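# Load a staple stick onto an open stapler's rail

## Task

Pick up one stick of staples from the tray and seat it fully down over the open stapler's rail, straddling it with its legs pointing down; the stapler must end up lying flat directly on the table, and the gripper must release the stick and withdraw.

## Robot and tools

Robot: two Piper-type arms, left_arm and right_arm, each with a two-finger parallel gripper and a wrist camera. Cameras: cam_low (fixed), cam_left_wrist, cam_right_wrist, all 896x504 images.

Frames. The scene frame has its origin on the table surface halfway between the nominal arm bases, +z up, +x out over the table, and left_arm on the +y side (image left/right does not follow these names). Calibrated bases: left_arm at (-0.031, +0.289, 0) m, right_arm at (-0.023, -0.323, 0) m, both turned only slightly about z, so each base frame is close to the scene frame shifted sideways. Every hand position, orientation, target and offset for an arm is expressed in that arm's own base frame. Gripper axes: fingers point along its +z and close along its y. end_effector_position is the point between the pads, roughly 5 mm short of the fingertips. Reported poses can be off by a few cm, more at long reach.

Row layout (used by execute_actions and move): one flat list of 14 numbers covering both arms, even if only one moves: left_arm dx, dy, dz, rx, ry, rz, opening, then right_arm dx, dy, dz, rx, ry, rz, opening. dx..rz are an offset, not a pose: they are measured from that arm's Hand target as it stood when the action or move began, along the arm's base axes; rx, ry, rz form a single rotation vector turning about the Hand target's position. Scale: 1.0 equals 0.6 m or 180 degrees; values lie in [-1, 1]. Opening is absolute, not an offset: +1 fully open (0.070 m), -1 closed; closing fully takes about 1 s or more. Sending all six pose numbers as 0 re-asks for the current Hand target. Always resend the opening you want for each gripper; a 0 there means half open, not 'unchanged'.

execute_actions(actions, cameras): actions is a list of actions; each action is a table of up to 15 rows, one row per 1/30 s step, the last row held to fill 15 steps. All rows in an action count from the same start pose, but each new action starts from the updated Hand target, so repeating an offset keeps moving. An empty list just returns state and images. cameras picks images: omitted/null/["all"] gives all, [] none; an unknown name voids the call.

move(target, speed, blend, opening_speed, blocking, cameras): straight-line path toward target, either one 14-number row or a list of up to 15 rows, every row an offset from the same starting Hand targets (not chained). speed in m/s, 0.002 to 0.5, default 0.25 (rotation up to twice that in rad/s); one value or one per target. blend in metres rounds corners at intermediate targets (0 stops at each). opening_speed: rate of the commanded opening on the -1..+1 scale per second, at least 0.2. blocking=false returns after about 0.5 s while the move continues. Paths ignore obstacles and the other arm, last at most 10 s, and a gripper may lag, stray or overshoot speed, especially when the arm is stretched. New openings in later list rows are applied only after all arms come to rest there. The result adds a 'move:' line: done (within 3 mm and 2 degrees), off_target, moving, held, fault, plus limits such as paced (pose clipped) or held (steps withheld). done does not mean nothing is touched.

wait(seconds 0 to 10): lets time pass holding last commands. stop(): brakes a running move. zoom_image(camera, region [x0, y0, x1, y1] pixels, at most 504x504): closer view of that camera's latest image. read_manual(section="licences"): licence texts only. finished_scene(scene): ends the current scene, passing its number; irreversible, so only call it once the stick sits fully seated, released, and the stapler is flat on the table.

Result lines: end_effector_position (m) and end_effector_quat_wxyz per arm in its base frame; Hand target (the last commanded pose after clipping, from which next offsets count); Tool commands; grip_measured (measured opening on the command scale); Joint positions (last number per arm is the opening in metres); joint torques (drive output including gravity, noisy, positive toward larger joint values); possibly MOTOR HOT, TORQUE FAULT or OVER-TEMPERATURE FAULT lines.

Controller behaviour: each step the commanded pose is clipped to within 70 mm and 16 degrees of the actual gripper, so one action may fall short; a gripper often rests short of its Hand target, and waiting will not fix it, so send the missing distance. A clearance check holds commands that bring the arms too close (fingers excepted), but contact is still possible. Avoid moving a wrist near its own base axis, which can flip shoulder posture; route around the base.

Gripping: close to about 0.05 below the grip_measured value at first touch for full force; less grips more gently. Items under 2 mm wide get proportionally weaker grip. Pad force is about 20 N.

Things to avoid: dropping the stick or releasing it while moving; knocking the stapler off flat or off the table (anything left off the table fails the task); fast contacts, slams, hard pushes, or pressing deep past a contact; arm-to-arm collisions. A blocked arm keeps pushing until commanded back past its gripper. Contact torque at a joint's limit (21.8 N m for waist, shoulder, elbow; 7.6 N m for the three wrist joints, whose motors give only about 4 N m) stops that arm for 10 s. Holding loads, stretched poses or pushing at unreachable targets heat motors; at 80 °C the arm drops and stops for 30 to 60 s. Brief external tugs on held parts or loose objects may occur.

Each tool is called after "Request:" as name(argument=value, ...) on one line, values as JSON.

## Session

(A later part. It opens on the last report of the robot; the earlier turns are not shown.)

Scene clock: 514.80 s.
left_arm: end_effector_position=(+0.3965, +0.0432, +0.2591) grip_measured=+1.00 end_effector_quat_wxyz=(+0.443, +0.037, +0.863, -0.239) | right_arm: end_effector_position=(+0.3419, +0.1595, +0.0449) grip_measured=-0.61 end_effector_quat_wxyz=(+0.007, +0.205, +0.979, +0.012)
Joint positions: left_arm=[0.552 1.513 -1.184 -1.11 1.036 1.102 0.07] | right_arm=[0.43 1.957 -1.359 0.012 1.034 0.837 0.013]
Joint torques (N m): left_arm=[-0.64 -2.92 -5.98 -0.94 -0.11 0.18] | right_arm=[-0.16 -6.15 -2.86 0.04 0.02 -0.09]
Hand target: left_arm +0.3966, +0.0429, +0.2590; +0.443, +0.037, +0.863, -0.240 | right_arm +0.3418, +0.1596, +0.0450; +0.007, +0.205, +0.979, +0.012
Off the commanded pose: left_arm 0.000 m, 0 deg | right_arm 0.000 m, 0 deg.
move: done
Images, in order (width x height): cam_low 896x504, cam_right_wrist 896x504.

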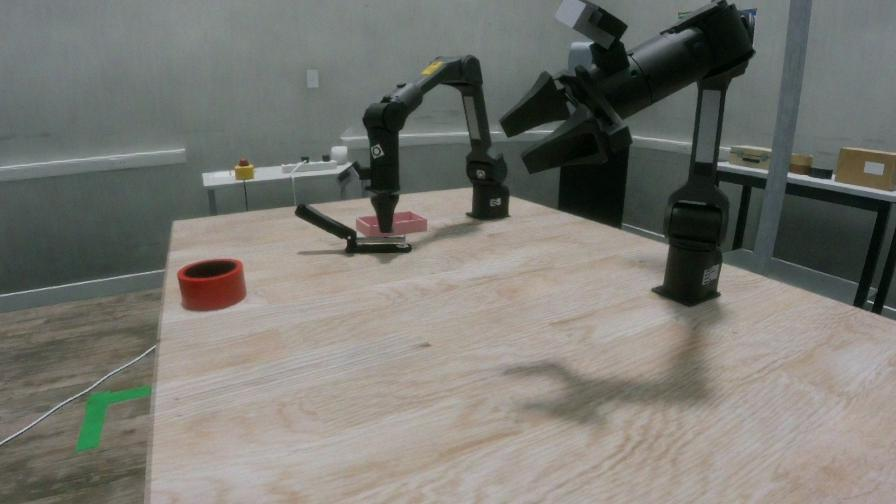

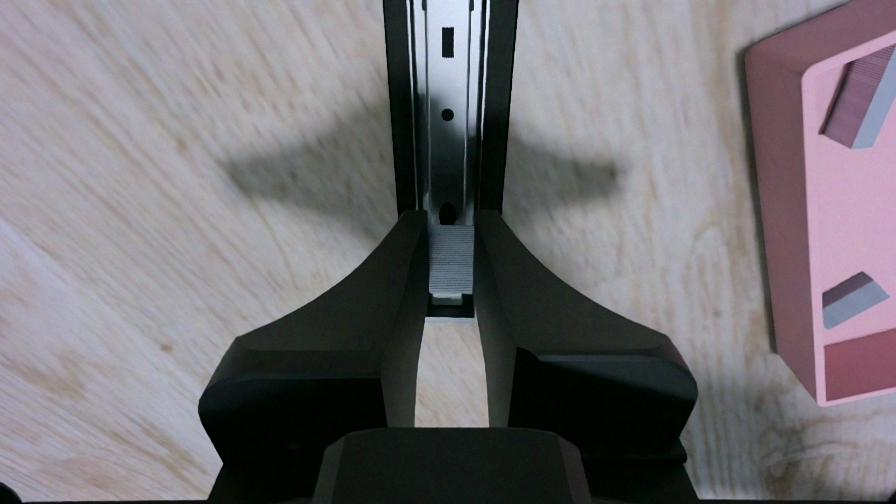

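Request:
move(target=[0,0,0,0,0,0,1,0.001,0.0023,-0.0067,0,0,0,-0.72], speed=0.04, cameras=["cam_right_wrist", "cam_low"])

Request:
zoom_image(camera="cam_right_wrist", region=[370, 180, 530, 340])

Request:
zoom_image(camera="cam_right_wrist", region=[370, 0, 530, 230])

Request:
zoom_image(camera="cam_low", region=[335, 200, 425, 260])

Scene clock: 567.37 s.
left_arm: end_effector_position=(+0.3965, +0.0432, +0.2591) grip_measured=+1.00 end_effector_quat_wxyz=(+0.443, +0.037, +0.863, -0.239) | right_arm: end_effector_position=(+0.3431, +0.1609, +0.0415) grip_measured=-0.61 end_effector_quat_wxyz=(+0.008, +0.205, +0.979, +0.012)
Joint positions: left_arm=[0.552 1.513 -1.184 -1.11 1.036 1.102 0.07] | right_arm=[0.432 1.966 -1.359 0.012 1.024 0.839 0.013]
Joint torques (N m): left_arm=[-0.41 -2.95 -6.24 -0.88 -0.09 0.19] | right_arm=[1.52 -5.6 -2.52 0.03 -0.09 0.07]
Hand target: left_arm +0.3966, +0.0429, +0.2590; +0.443, +0.037, +0.863, -0.240 | right_arm +0.3424, +0.1610, +0.0410; +0.007, +0.205, +0.979, +0.012
Off the commanded pose: left_arm 0.000 m, 0 deg | right_arm 0.001 m, 0 deg.
move: done
Images, in order (width x height): cam_low 896x504, cam_right_wrist 896x504.

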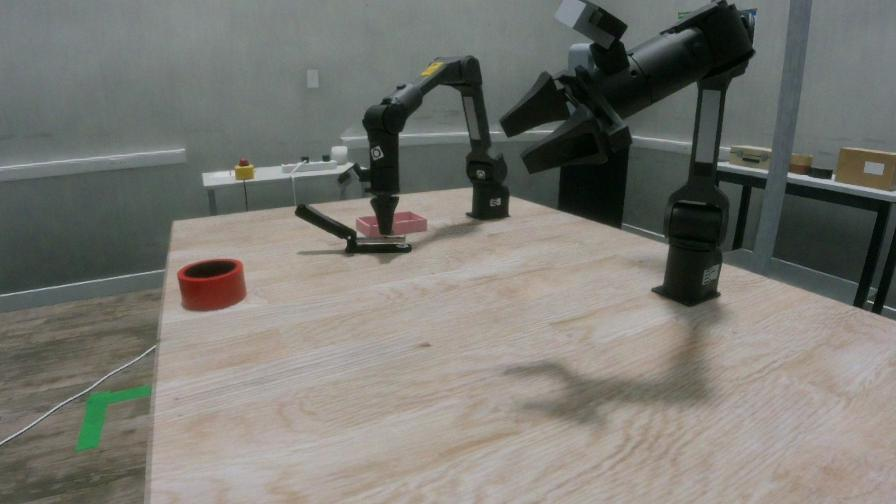

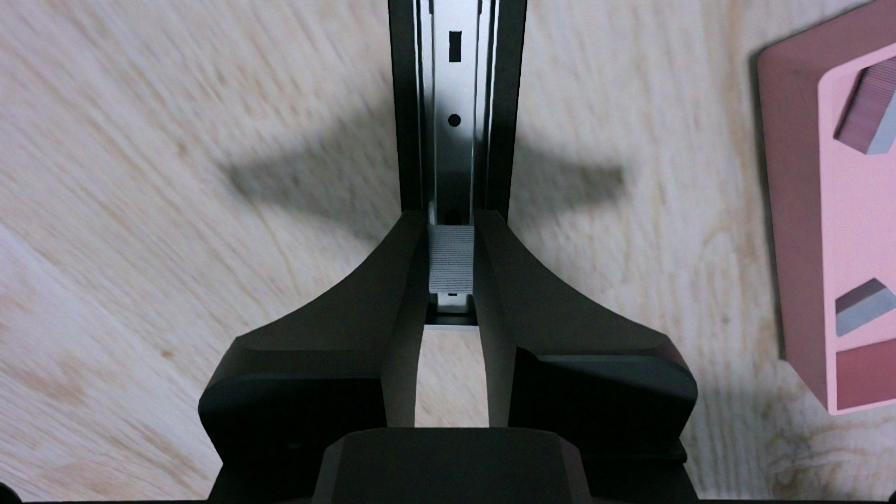

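Scaled by 3.150.

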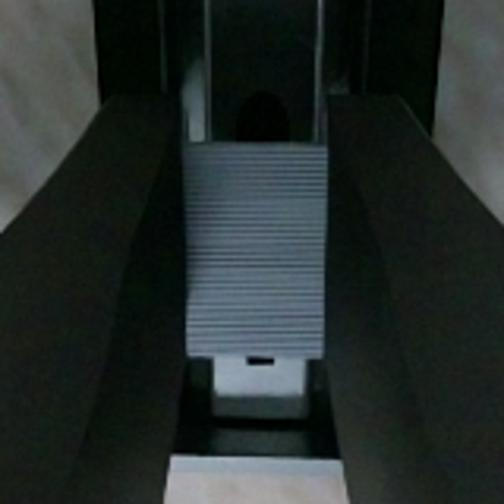

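Scaled by 2.191.

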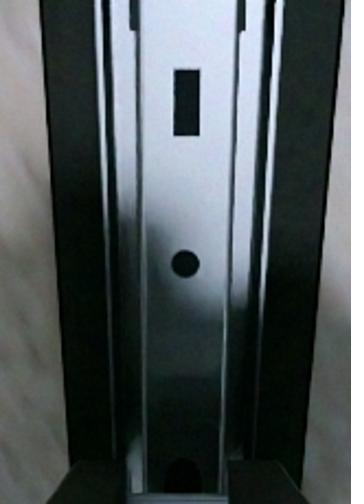

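Scaled by 5.600.

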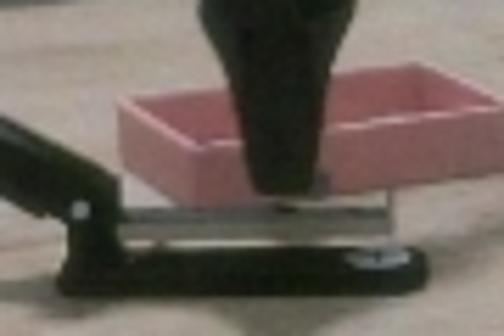

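Request:
move(target=[0,0,0,0,0,0,1,0.0007,-0.0005,-0.0033,0,0,0,-0.72], speed=0.03, cameras=["cam_right_wrist", "cam_low"])

Request:
zoom_image(camera="cam_right_wrist", region=[400, 180, 500, 340])

Request:
zoom_image(camera="cam_low", region=[365, 220, 415, 255])

Scene clock: 602.40 s.
left_arm: end_effector_position=(+0.3965, +0.0432, +0.2591) grip_measured=+1.00 end_effector_quat_wxyz=(+0.443, +0.037, +0.863, -0.239) | right_arm: end_effector_position=(+0.3430, +0.1608, +0.0393) grip_measured=-0.61 end_effector_quat_wxyz=(+0.007, +0.205, +0.979, +0.012)
Joint positions: left_arm=[0.552 1.513 -1.184 -1.11 1.036 1.102 0.07] | right_arm=[0.432 1.97 -1.355 0.012 1.017 0.839 0.013]
Joint torques (N m): left_arm=[-0.47 -3.22 -6.06 -0.93 -0.1 0.18] | right_arm=[-0.31 -5.67 -2.52 0.06 -0.16 -0.05]
Hand target: left_arm +0.3966, +0.0429, +0.2590; +0.443, +0.037, +0.863, -0.240 | right_arm +0.3429, +0.1607, +0.0390; +0.007, +0.205, +0.979, +0.012
Off the commanded pose: left_arm 0.000 m, 0 deg | right_arm 0.000 m, 0 deg.
move: done
Images, in order (width x height): cam_low 896x504, cam_right_wrist 896x504.

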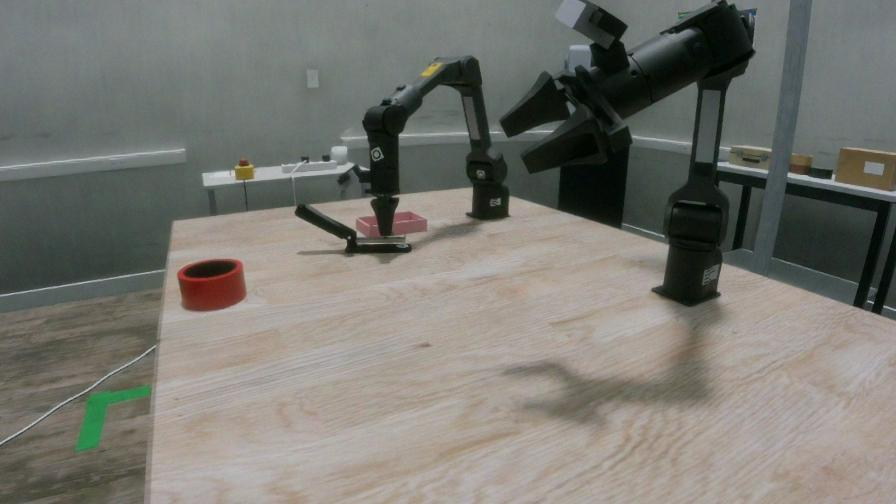

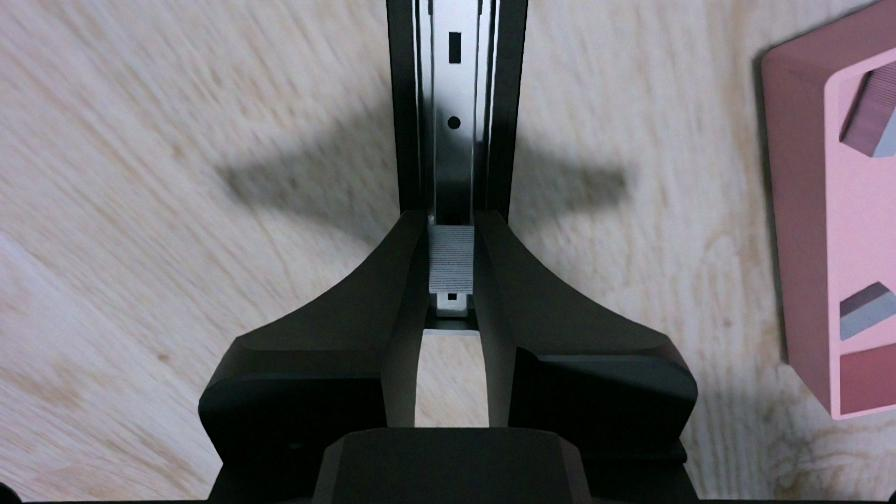

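Scaled by 3.150.

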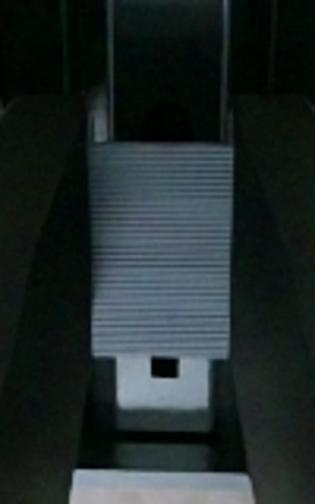

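Scaled by 10.080.

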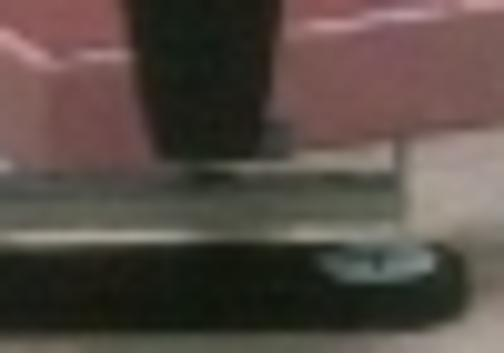

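Request:
move(target=[[0,0,0,0,0,0,1,-0.0002,-0.0005,0,0,0,0,-0.72],[0,0,0,0,0,0,1,-0.0002,-0.0005,-0.0058,0,0,0,-0.72]], speed=0.015, cameras=["cam_right_wrist", "cam_low"])

Request:
zoom_image(camera="cam_right_wrist", region=[400, 180, 500, 340])

Request:
zoom_image(camera="cam_low", region=[365, 220, 415, 255])

Scene clock: 625.43 s.
left_arm: end_effector_position=(+0.3965, +0.0432, +0.2591) grip_measured=+1.00 end_effector_quat_wxyz=(+0.443, +0.037, +0.863, -0.239) | right_arm: end_effector_position=(+0.3428, +0.1603, +0.0359) grip_measured=-0.61 end_effector_quat_wxyz=(+0.007, +0.205, +0.979, +0.012)
Joint positions: left_arm=[0.552 1.513 -1.184 -1.11 1.036 1.102 0.07] | right_arm=[0.431 1.974 -1.347 0.012 1.005 0.838 0.013]
Joint torques (N m): left_arm=[-0.23 -2.91 -6.38 -0.89 -0.15 0.19] | right_arm=[-0.2 -5.93 -2.36 0.05 -0.07 -0.07]
Hand target: left_arm +0.3966, +0.0429, +0.2590; +0.443, +0.037, +0.863, -0.240 | right_arm +0.3427, +0.1604, +0.0355; +0.007, +0.205, +0.979, +0.012
Off the commanded pose: left_arm 0.000 m, 0 deg | right_arm 0.000 m, 0 deg.
move: done
Images, in order (width x height): cam_low 896x504, cam_right_wrist 896x504.

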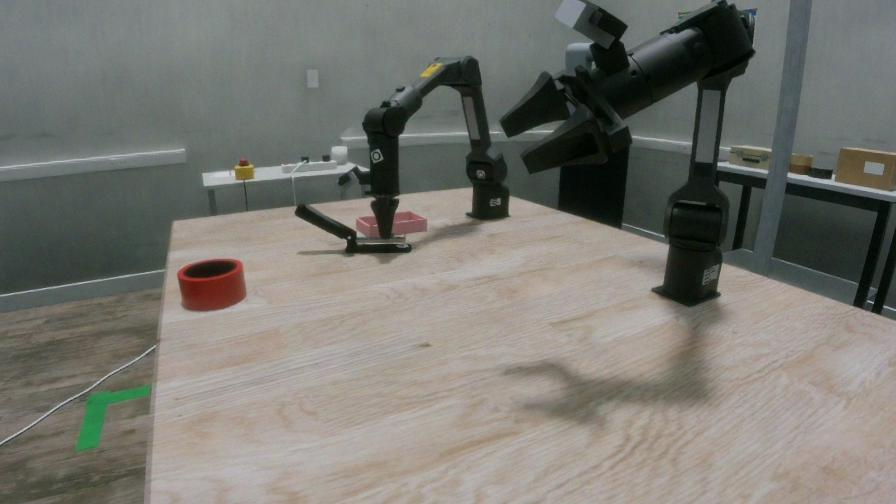

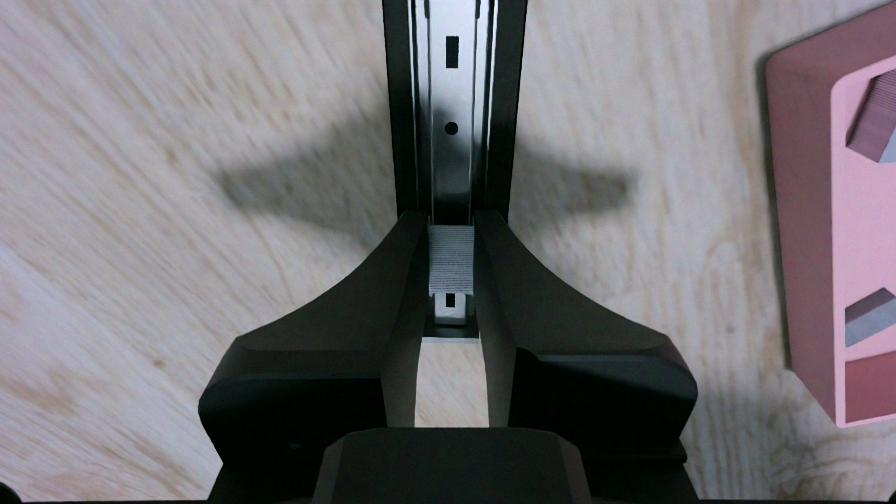

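Scaled by 3.150.

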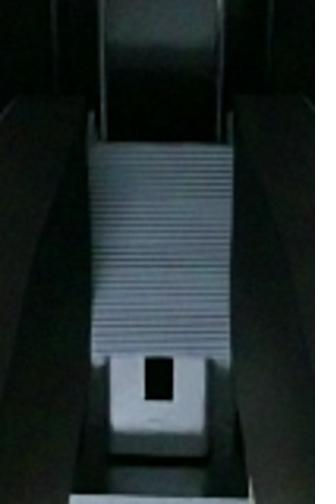

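Scaled by 10.080.

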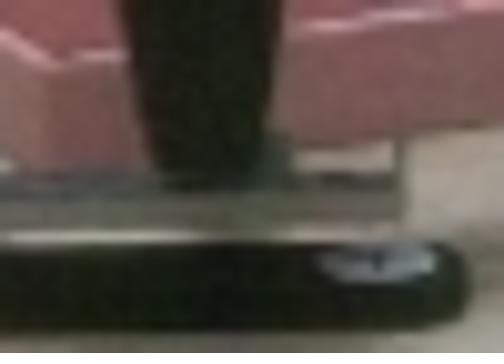

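Request:
move(target=[0,0,0,0,0,0,1,0,0,-0.005,0,0,0,-0.72], speed=0.015, cameras=["cam_right_wrist", "cam_low"])

Request:
zoom_image(camera="cam_right_wrist", region=[400, 180, 500, 340])

Request:
zoom_image(camera="cam_low", region=[365, 220, 415, 255])

Scene clock: 646.77 s.
left_arm: end_effector_position=(+0.3965, +0.0432, +0.2591) grip_measured=+1.00 end_effector_quat_wxyz=(+0.443, +0.037, +0.863, -0.239) | right_arm: end_effector_position=(+0.3428, +0.1603, +0.0326) grip_measured=-0.61 end_effector_quat_wxyz=(+0.007, +0.205, +0.979, +0.012)
Joint positions: left_arm=[0.552 1.513 -1.184 -1.11 1.036 1.102 0.07] | right_arm=[0.431 1.98 -1.342 0.012 0.995 0.837 0.013]
Joint torques (N m): left_arm=[-0.36 -3.11 -6.2 -0.89 -0.18 0.21] | right_arm=[0.07 -5.99 -2.31 0.09 -0.13 -0.05]
Hand target: left_arm +0.3966, +0.0429, +0.2590; +0.443, +0.037, +0.863, -0.240 | right_arm +0.3427, +0.1604, +0.0325; +0.007, +0.205, +0.979, +0.012
Off the commanded pose: left_arm 0.000 m, 0 deg | right_arm 0.000 m, 0 deg.
move: done
Images, in order (width x height): cam_low 896x504, cam_right_wrist 896x504.

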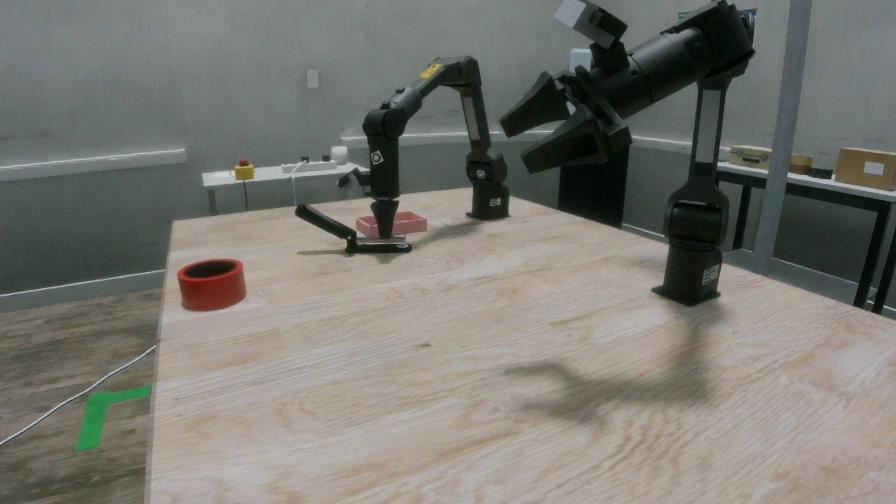

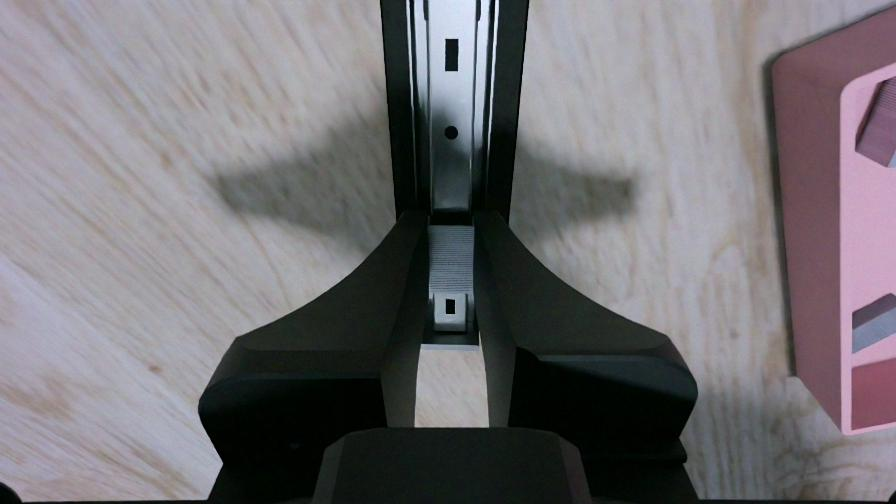

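Scaled by 3.150.

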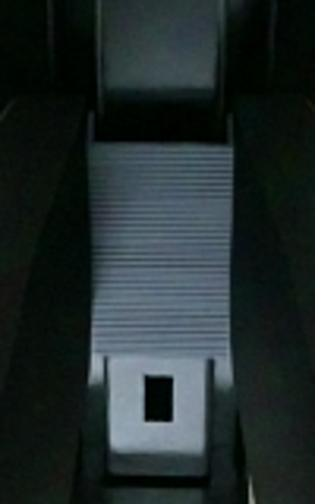

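Scaled by 10.080.

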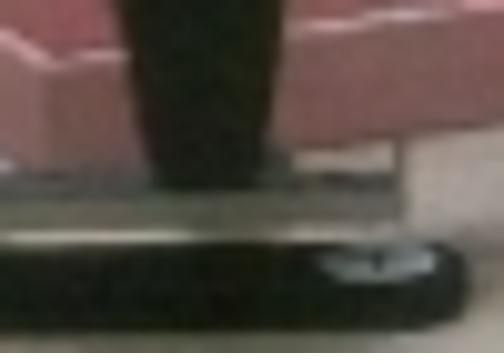

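Request:
move(target=[0,0,0,0,0,0,1,0,0,-0.005,0,0,0,-0.72], speed=0.015, cameras=["cam_right_wrist", "cam_low"])

Request:
zoom_image(camera="cam_right_wrist", region=[400, 180, 500, 340])

Request:
zoom_image(camera="cam_low", region=[365, 220, 415, 255])

Scene clock: 658.97 s.
left_arm: end_effector_position=(+0.3965, +0.0432, +0.2591) grip_measured=+1.00 end_effector_quat_wxyz=(+0.443, +0.037, +0.863, -0.239) | right_arm: end_effector_position=(+0.3428, +0.1603, +0.0307) grip_measured=-0.61 end_effector_quat_wxyz=(+0.008, +0.205, +0.979, +0.012)
Joint positions: left_arm=[0.552 1.513 -1.184 -1.11 1.036 1.102 0.07] | right_arm=[0.431 1.982 -1.337 0.012 0.987 0.837 0.013]
Joint torques (N m): left_arm=[-0.49 -3.15 -6.47 -0.87 -0.19 0.19] | right_arm=[0.24 -3.92 -1.78 0.03 -0.84 -0.1]
Hand target: left_arm +0.3966, +0.0429, +0.2590; +0.443, +0.037, +0.863, -0.240 | right_arm +0.3427, +0.1604, +0.0295; +0.007, +0.205, +0.979, +0.012
Off the commanded pose: left_arm 0.000 m, 0 deg | right_arm 0.001 m, 0 deg.
move: done
Images, in order (width x height): cam_low 896x504, cam_right_wrist 896x504.

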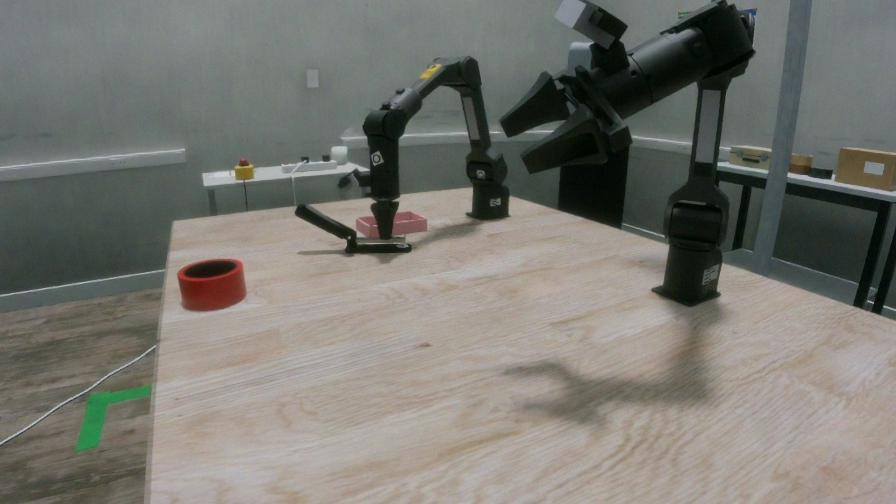

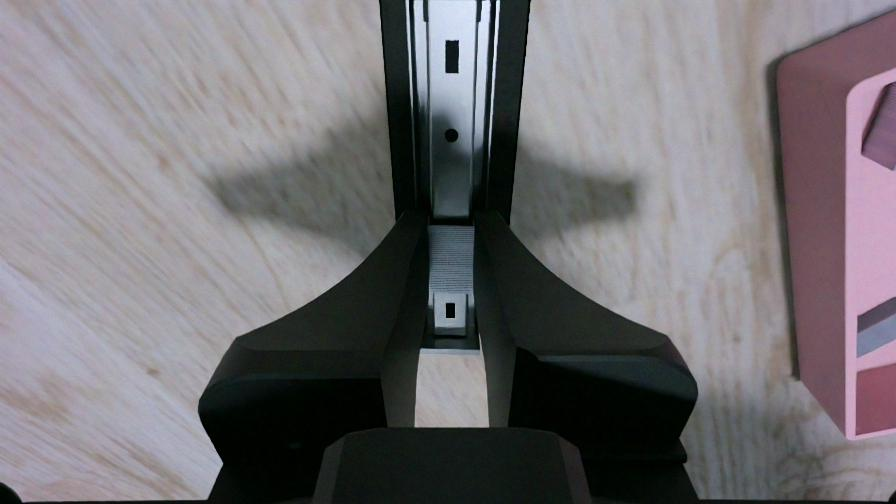

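Scaled by 3.150.

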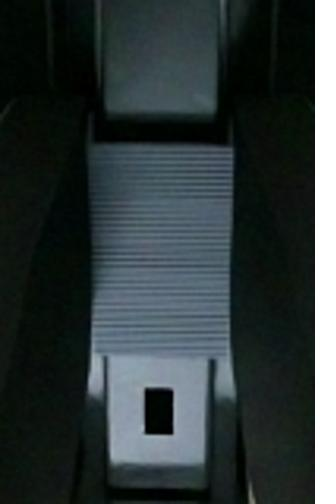

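Scaled by 10.080.

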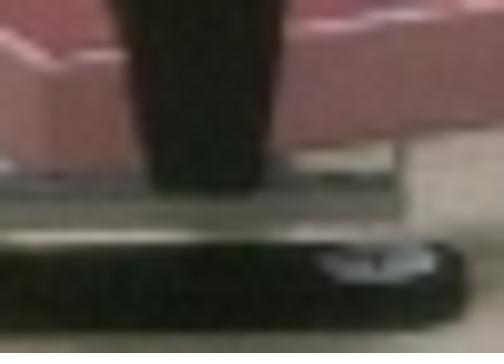

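Request:
move(target=[[0,0,0,0,0,0,1,0,0,0.002,0,0,0,-0.72],[0,0,0,0,0,0,1,0,0,0.002,0,0,0,-0.45]], speed=0.03, opening_speed=0.4, cameras=["cam_right_wrist", "cam_low"])

Request:
zoom_image(camera="cam_right_wrist", region=[400, 180, 500, 340])

Request:
zoom_image(camera="cam_low", region=[365, 220, 415, 255])

Scene clock: 677.27 s.
left_arm: end_effector_position=(+0.3965, +0.0432, +0.2591) grip_measured=+1.00 end_effector_quat_wxyz=(+0.443, +0.037, +0.863, -0.239) | right_arm: end_effector_position=(+0.3429, +0.1606, +0.0301) grip_measured=-0.45 end_effector_quat_wxyz=(+0.007, +0.205, +0.979, +0.012)
Joint positions: left_arm=[0.552 1.513 -1.184 -1.11 1.036 1.102 0.07] | right_arm=[0.431 1.985 -1.339 0.014 0.988 0.837 0.019]
Joint torques (N m): left_arm=[-0.26 -3 -6.34 -0.87 -0.19 0.15] | right_arm=[-0.81 -1.65 -0.12 -0.82 -0.1 -0.05]
Hand target: left_arm +0.3966, +0.0429, +0.2590; +0.443, +0.037, +0.863, -0.240 | right_arm +0.3427, +0.1604, +0.0307; +0.007, +0.205, +0.979, +0.012
Off the commanded pose: left_arm 0.000 m, 0 deg | right_arm 0.001 m, 0 deg.
move: done
Images, in order (width x height): cam_low 896x504, cam_right_wrist 896x504.

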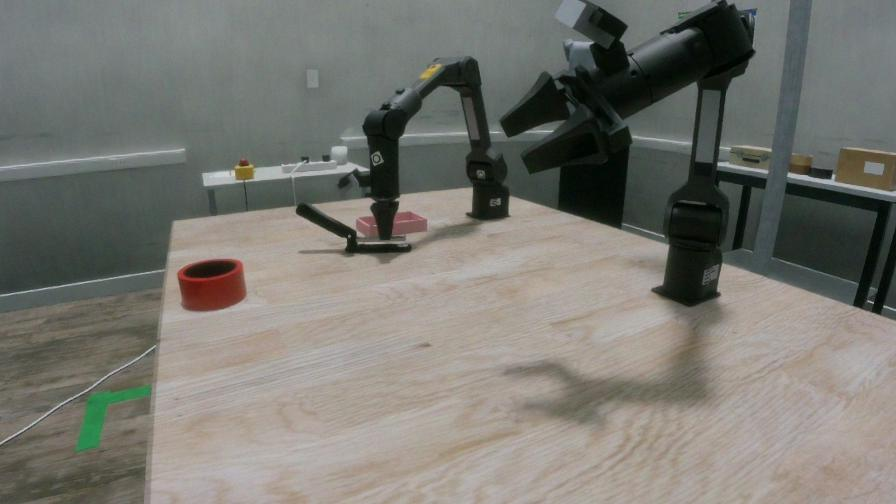

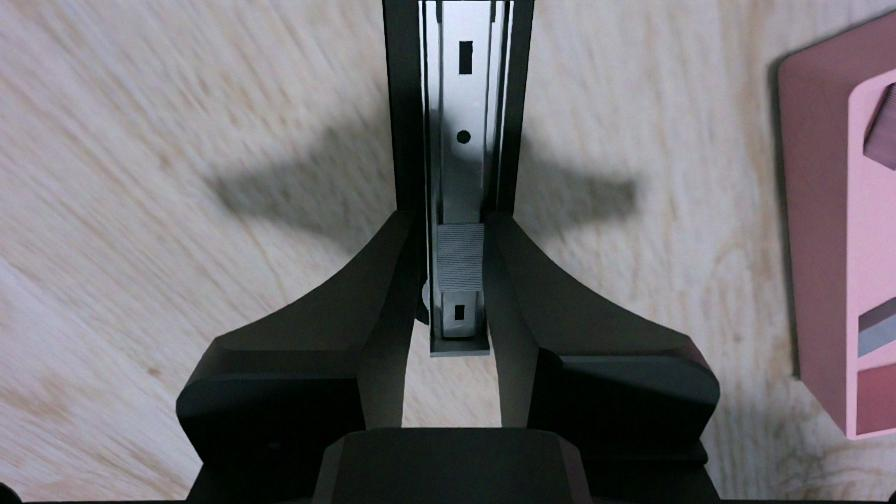

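Scaled by 3.150.

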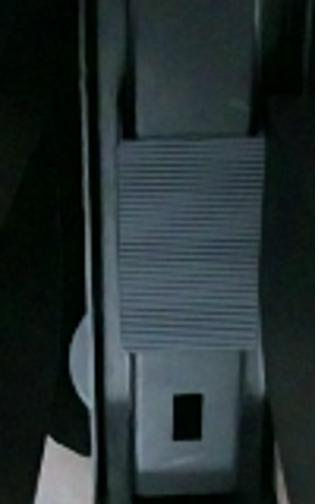

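Scaled by 10.080.

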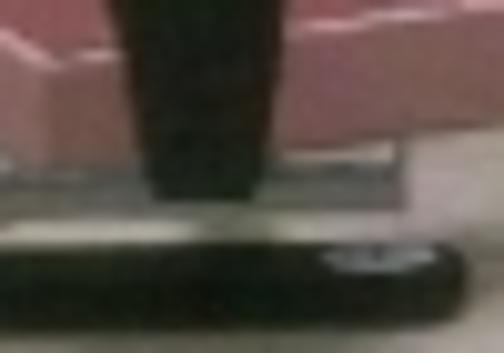

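Request:
move(target=[0,0,0,0,0,0,1,0,0,0,0,0,0,-0.57], speed=0.03, opening_speed=0.4, cameras=["cam_right_wrist", "cam_low"])

Request:
zoom_image(camera="cam_right_wrist", region=[400, 180, 500, 340])

Request:
zoom_image(camera="cam_low", region=[365, 220, 415, 255])

Scene clock: 710.97 s.
left_arm: end_effector_position=(+0.3965, +0.0432, +0.2591) grip_measured=+1.00 end_effector_quat_wxyz=(+0.443, +0.037, +0.863, -0.239) | right_arm: end_effector_position=(+0.3427, +0.1603, +0.0306) grip_measured=-0.53 end_effector_quat_wxyz=(+0.007, +0.205, +0.979, +0.012)
Joint positions: left_arm=[0.552 1.513 -1.184 -1.11 1.036 1.102 0.07] | right_arm=[0.431 1.983 -1.338 0.013 0.989 0.837 0.016]
Joint torques (N m): left_arm=[-0.12 -3.02 -6.59 -0.8 -0.1 0.14] | right_arm=[0.27 -4.69 -2.43 -0.15 0.41 0.01]
Hand target: left_arm +0.3966, +0.0429, +0.2590; +0.443, +0.037, +0.863, -0.240 | right_arm +0.3427, +0.1604, +0.0307; +0.007, +0.205, +0.979, +0.012
Off the commanded pose: left_arm 0.000 m, 0 deg | right_arm 0.000 m, 0 deg.
move: done
Images, in order (width x height): cam_low 896x504, cam_right_wrist 896x504.

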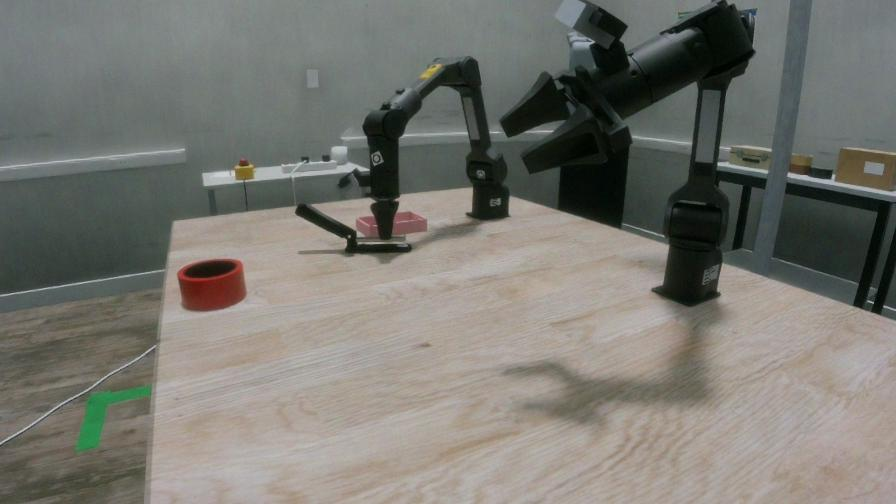

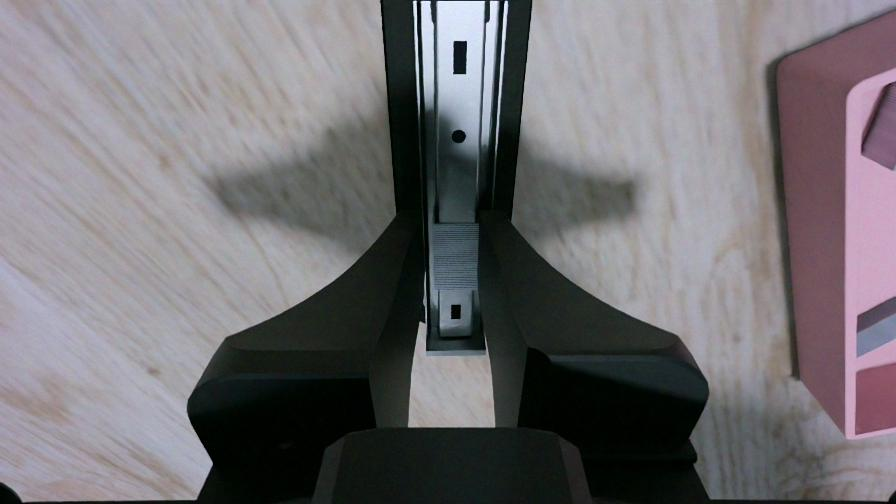

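Scaled by 3.150.

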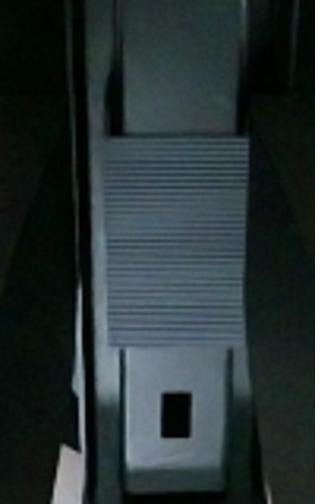

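Scaled by 10.080.

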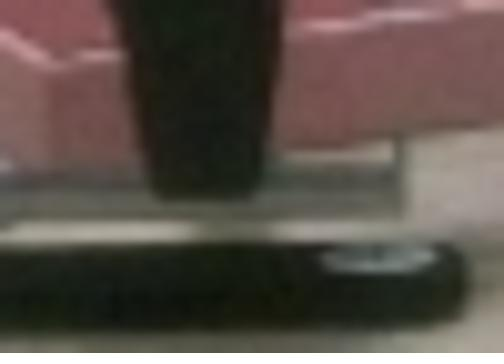

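Request:
move(target=[[0,0,0,0,0,0,1,0,0,0,0,0,0,-0.49],[0,0,0,0,0,0,1,0,0,0.005,0,0,0,-0.49]], speed=0.03, opening_speed=0.4, cameras=["cam_right_wrist", "cam_low"])

Request:
zoom_image(camera="cam_right_wrist", region=[400, 180, 500, 340])

Request:
zoom_image(camera="cam_low", region=[365, 220, 415, 255])

Scene clock: 731.27 s.
left_arm: end_effector_position=(+0.3965, +0.0432, +0.2591) grip_measured=+1.00 end_effector_quat_wxyz=(+0.443, +0.037, +0.863, -0.239) | right_arm: end_effector_position=(+0.3425, +0.1602, +0.0332) grip_measured=-0.49 end_effector_quat_wxyz=(+0.006, +0.205, +0.979, +0.011)
Joint positions: left_arm=[0.552 1.513 -1.184 -1.11 1.036 1.102 0.07] | right_arm=[0.431 1.979 -1.343 0.013 0.998 0.837 0.018]
Joint torques (N m): left_arm=[-0.3 -2.91 -6.4 -0.76 -0.08 0.17] | right_arm=[0.48 -7.1 -3.92 -0.15 -0.13 0.04]
Hand target: left_arm +0.3966, +0.0429, +0.2590; +0.443, +0.037, +0.863, -0.240 | right_arm +0.3427, +0.1604, +0.0337; +0.007, +0.205, +0.979, +0.012
Off the commanded pose: left_arm 0.000 m, 0 deg | right_arm 0.001 m, 0 deg.
move: done
Images, in order (width x height): cam_low 896x504, cam_right_wrist 896x504.

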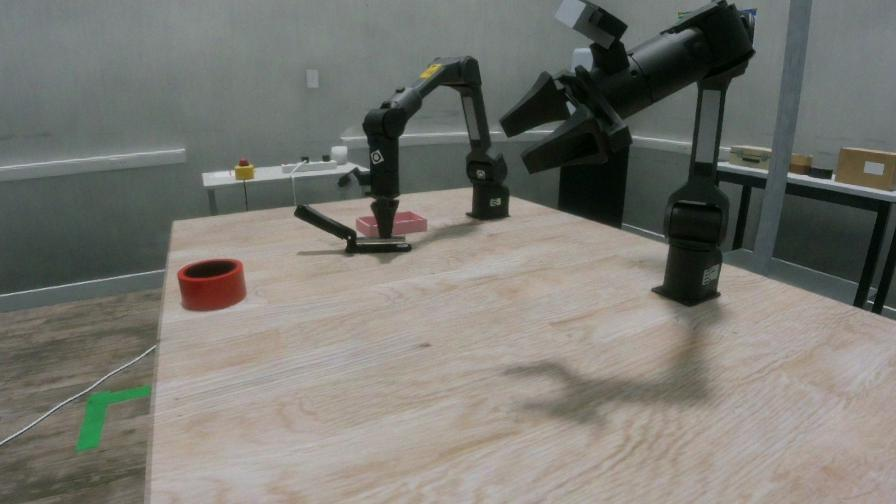

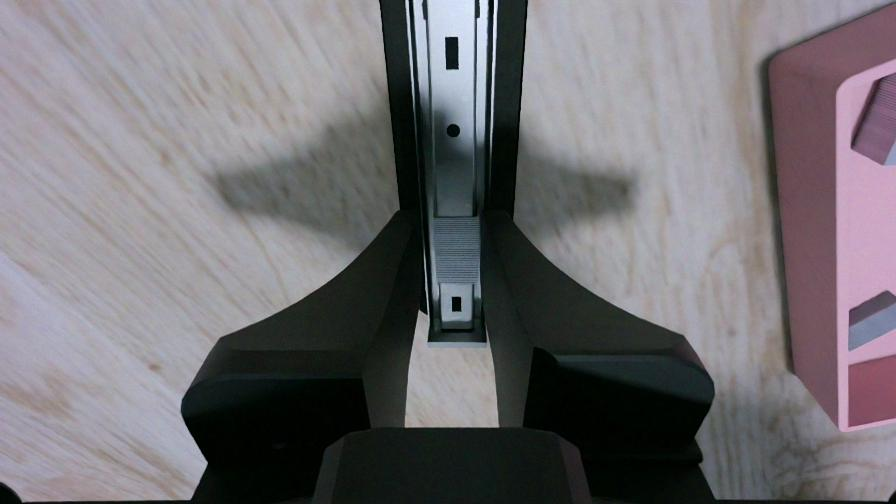

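Scaled by 3.150.

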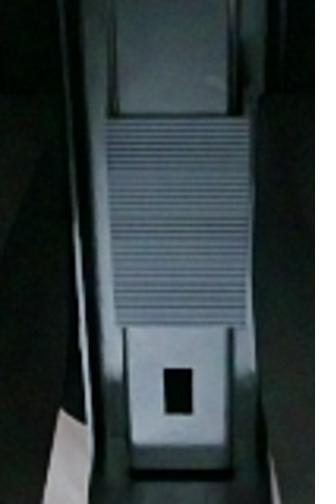

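Scaled by 10.080.

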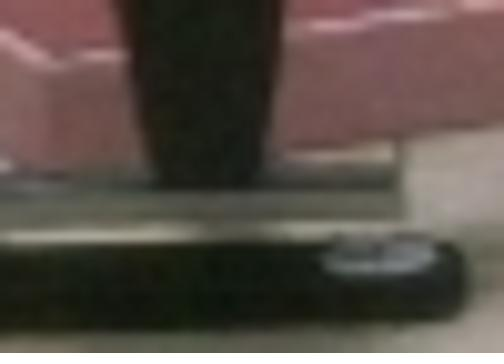

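Request:
move(target=[0,0,0,0,0,0,1,0,0,0.01,0,0,0,-0.45], speed=0.03, opening_speed=0.4, cameras=["cam_right_wrist", "cam_low"])

Request:
zoom_image(camera="cam_right_wrist", region=[400, 150, 500, 310])

Request:
zoom_image(camera="cam_low", region=[365, 220, 415, 255])

Scene clock: 742.53 s.
left_arm: end_effector_position=(+0.3965, +0.0432, +0.2591) grip_measured=+1.00 end_effector_quat_wxyz=(+0.443, +0.037, +0.863, -0.239) | right_arm: end_effector_position=(+0.3428, +0.1604, +0.0395) grip_measured=-0.45 end_effector_quat_wxyz=(+0.007, +0.205, +0.979, +0.012)
Joint positions: left_arm=[0.552 1.513 -1.184 -1.11 1.036 1.102 0.07] | right_arm=[0.431 1.969 -1.355 0.013 1.019 0.837 0.019]
Joint torques (N m): left_arm=[-0.18 -3.11 -6.47 -0.77 -0.1 0.17] | right_arm=[1.54 -6.83 -3.73 -0.03 -0.09 0.05]
Hand target: left_arm +0.3966, +0.0429, +0.2590; +0.443, +0.037, +0.863, -0.240 | right_arm +0.3427, +0.1604, +0.0397; +0.007, +0.205, +0.979, +0.012
Off the commanded pose: left_arm 0.000 m, 0 deg | right_arm 0.000 m, 0 deg.
move: done
Images, in order (width x height): cam_low 896x504, cam_right_wrist 896x504.

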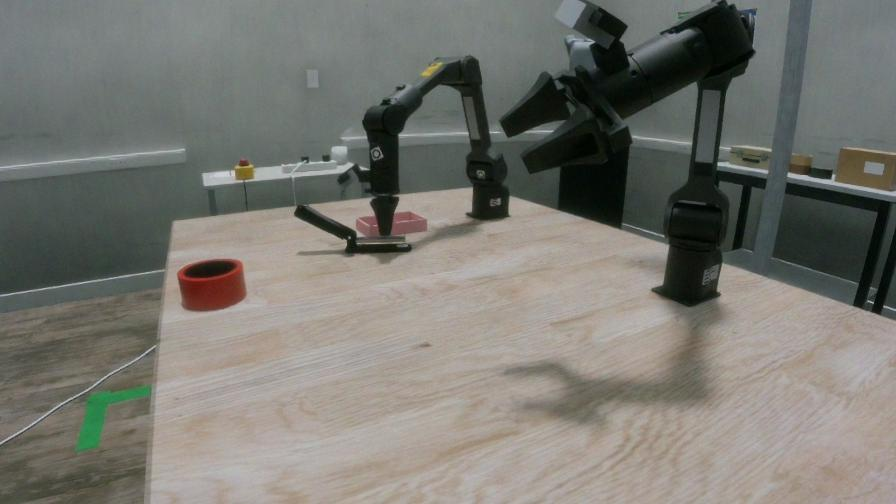

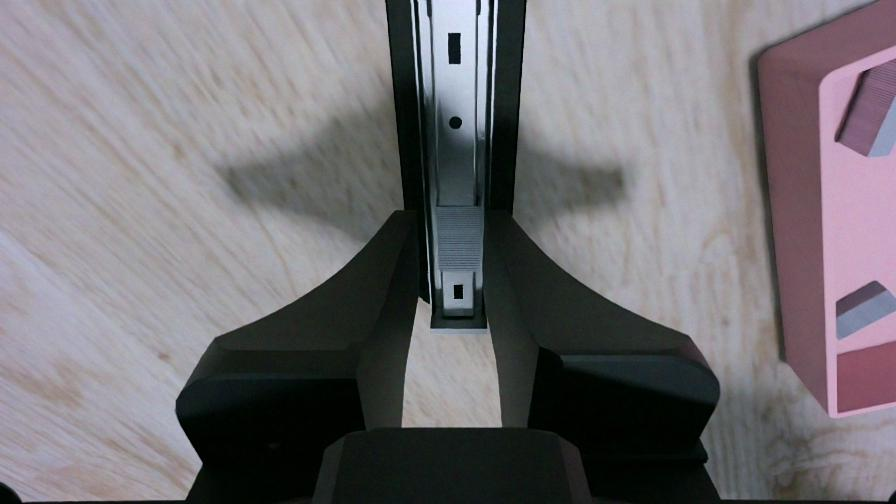

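Scaled by 3.150.

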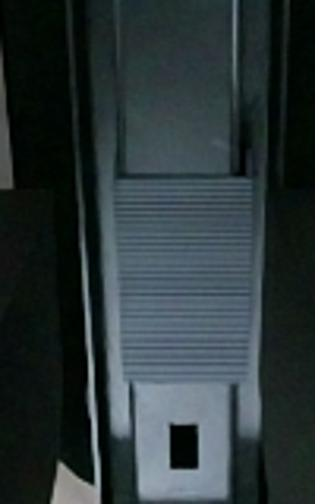

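Scaled by 10.080.

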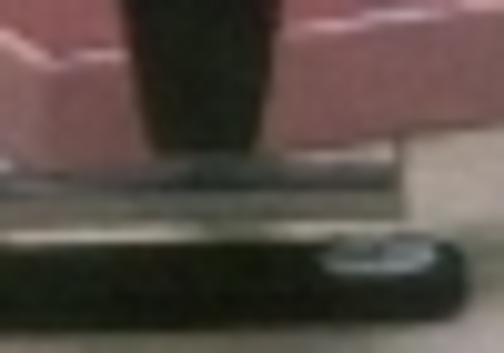

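Request:
move(target=[0,0,0,0,0,0,1,0,0,0.06,0,0,0,-1], speed=0.1, cameras=["cam_right_wrist", "cam_low", "cam_left_wrist"])

Request:
zoom_image(camera="cam_right_wrist", region=[370, 0, 550, 220])

Request:
zoom_image(camera="cam_low", region=[285, 195, 425, 265])

Request:
zoom_image(camera="cam_low", region=[365, 220, 415, 255])

Scene clock: 762.93 s.
left_arm: end_effector_position=(+0.3965, +0.0432, +0.2591) grip_measured=+1.00 end_effector_quat_wxyz=(+0.443, +0.037, +0.863, -0.239) | right_arm: end_effector_position=(+0.3430, +0.1607, +0.0764) grip_measured=-0.98 end_effector_quat_wxyz=(+0.007, +0.205, +0.979, +0.013)
Joint positions: left_arm=[0.552 1.513 -1.184 -1.11 1.036 1.102 0.07] | right_arm=[0.431 1.921 -1.436 0.013 1.146 0.839 0.001]
Joint torques (N m): left_arm=[-0.34 -2.97 -6.6 -0.77 -0.11 0.17] | right_arm=[1.24 -5.81 -2.84 -0.22 -0.18 0.05]
Hand target: left_arm +0.3966, +0.0429, +0.2590; +0.443, +0.037, +0.863, -0.240 | right_arm +0.3427, +0.1604, +0.0757; +0.007, +0.205, +0.979, +0.012
Off the commanded pose: left_arm 0.000 m, 0 deg | right_arm 0.001 m, 0 deg.
move: done

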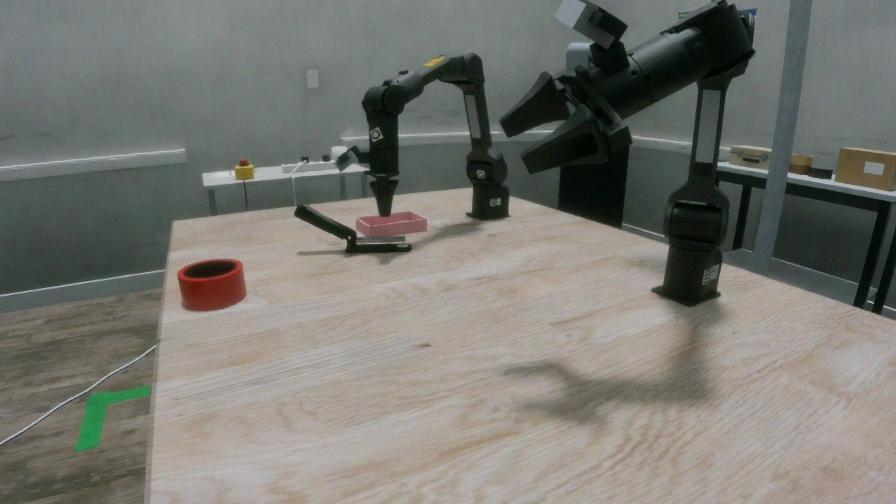

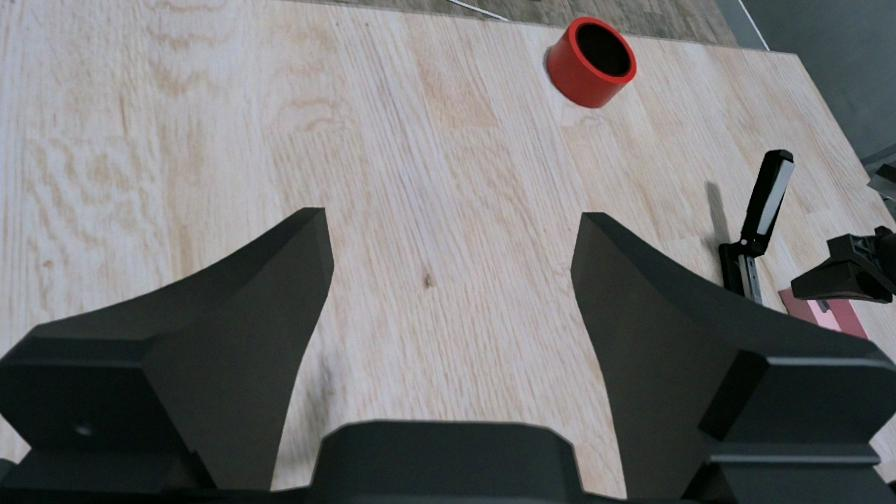

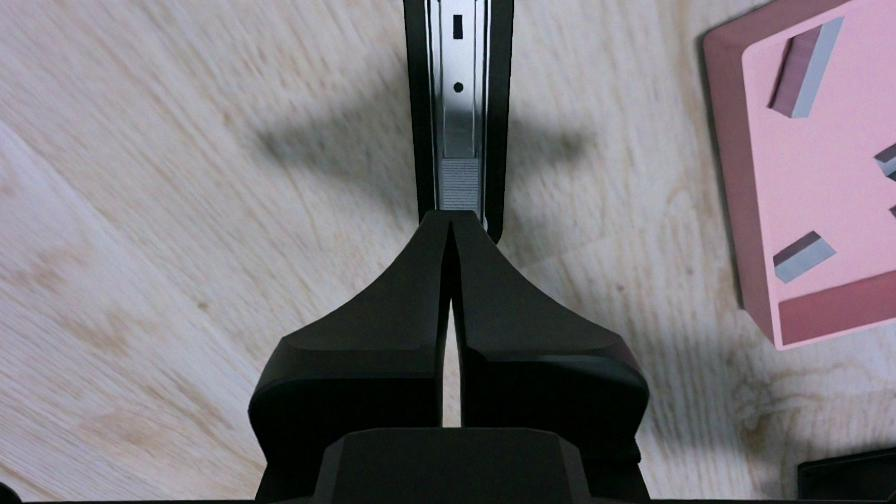

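Scaled by 2.291.

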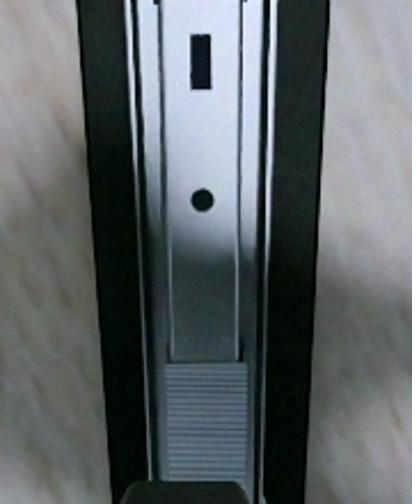

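Scaled by 3.600.

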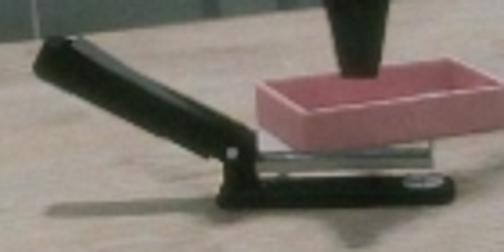

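Scaled by 10.080.

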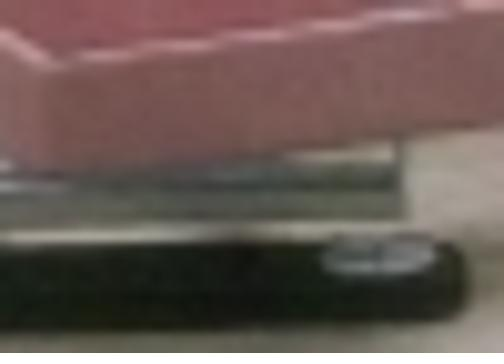

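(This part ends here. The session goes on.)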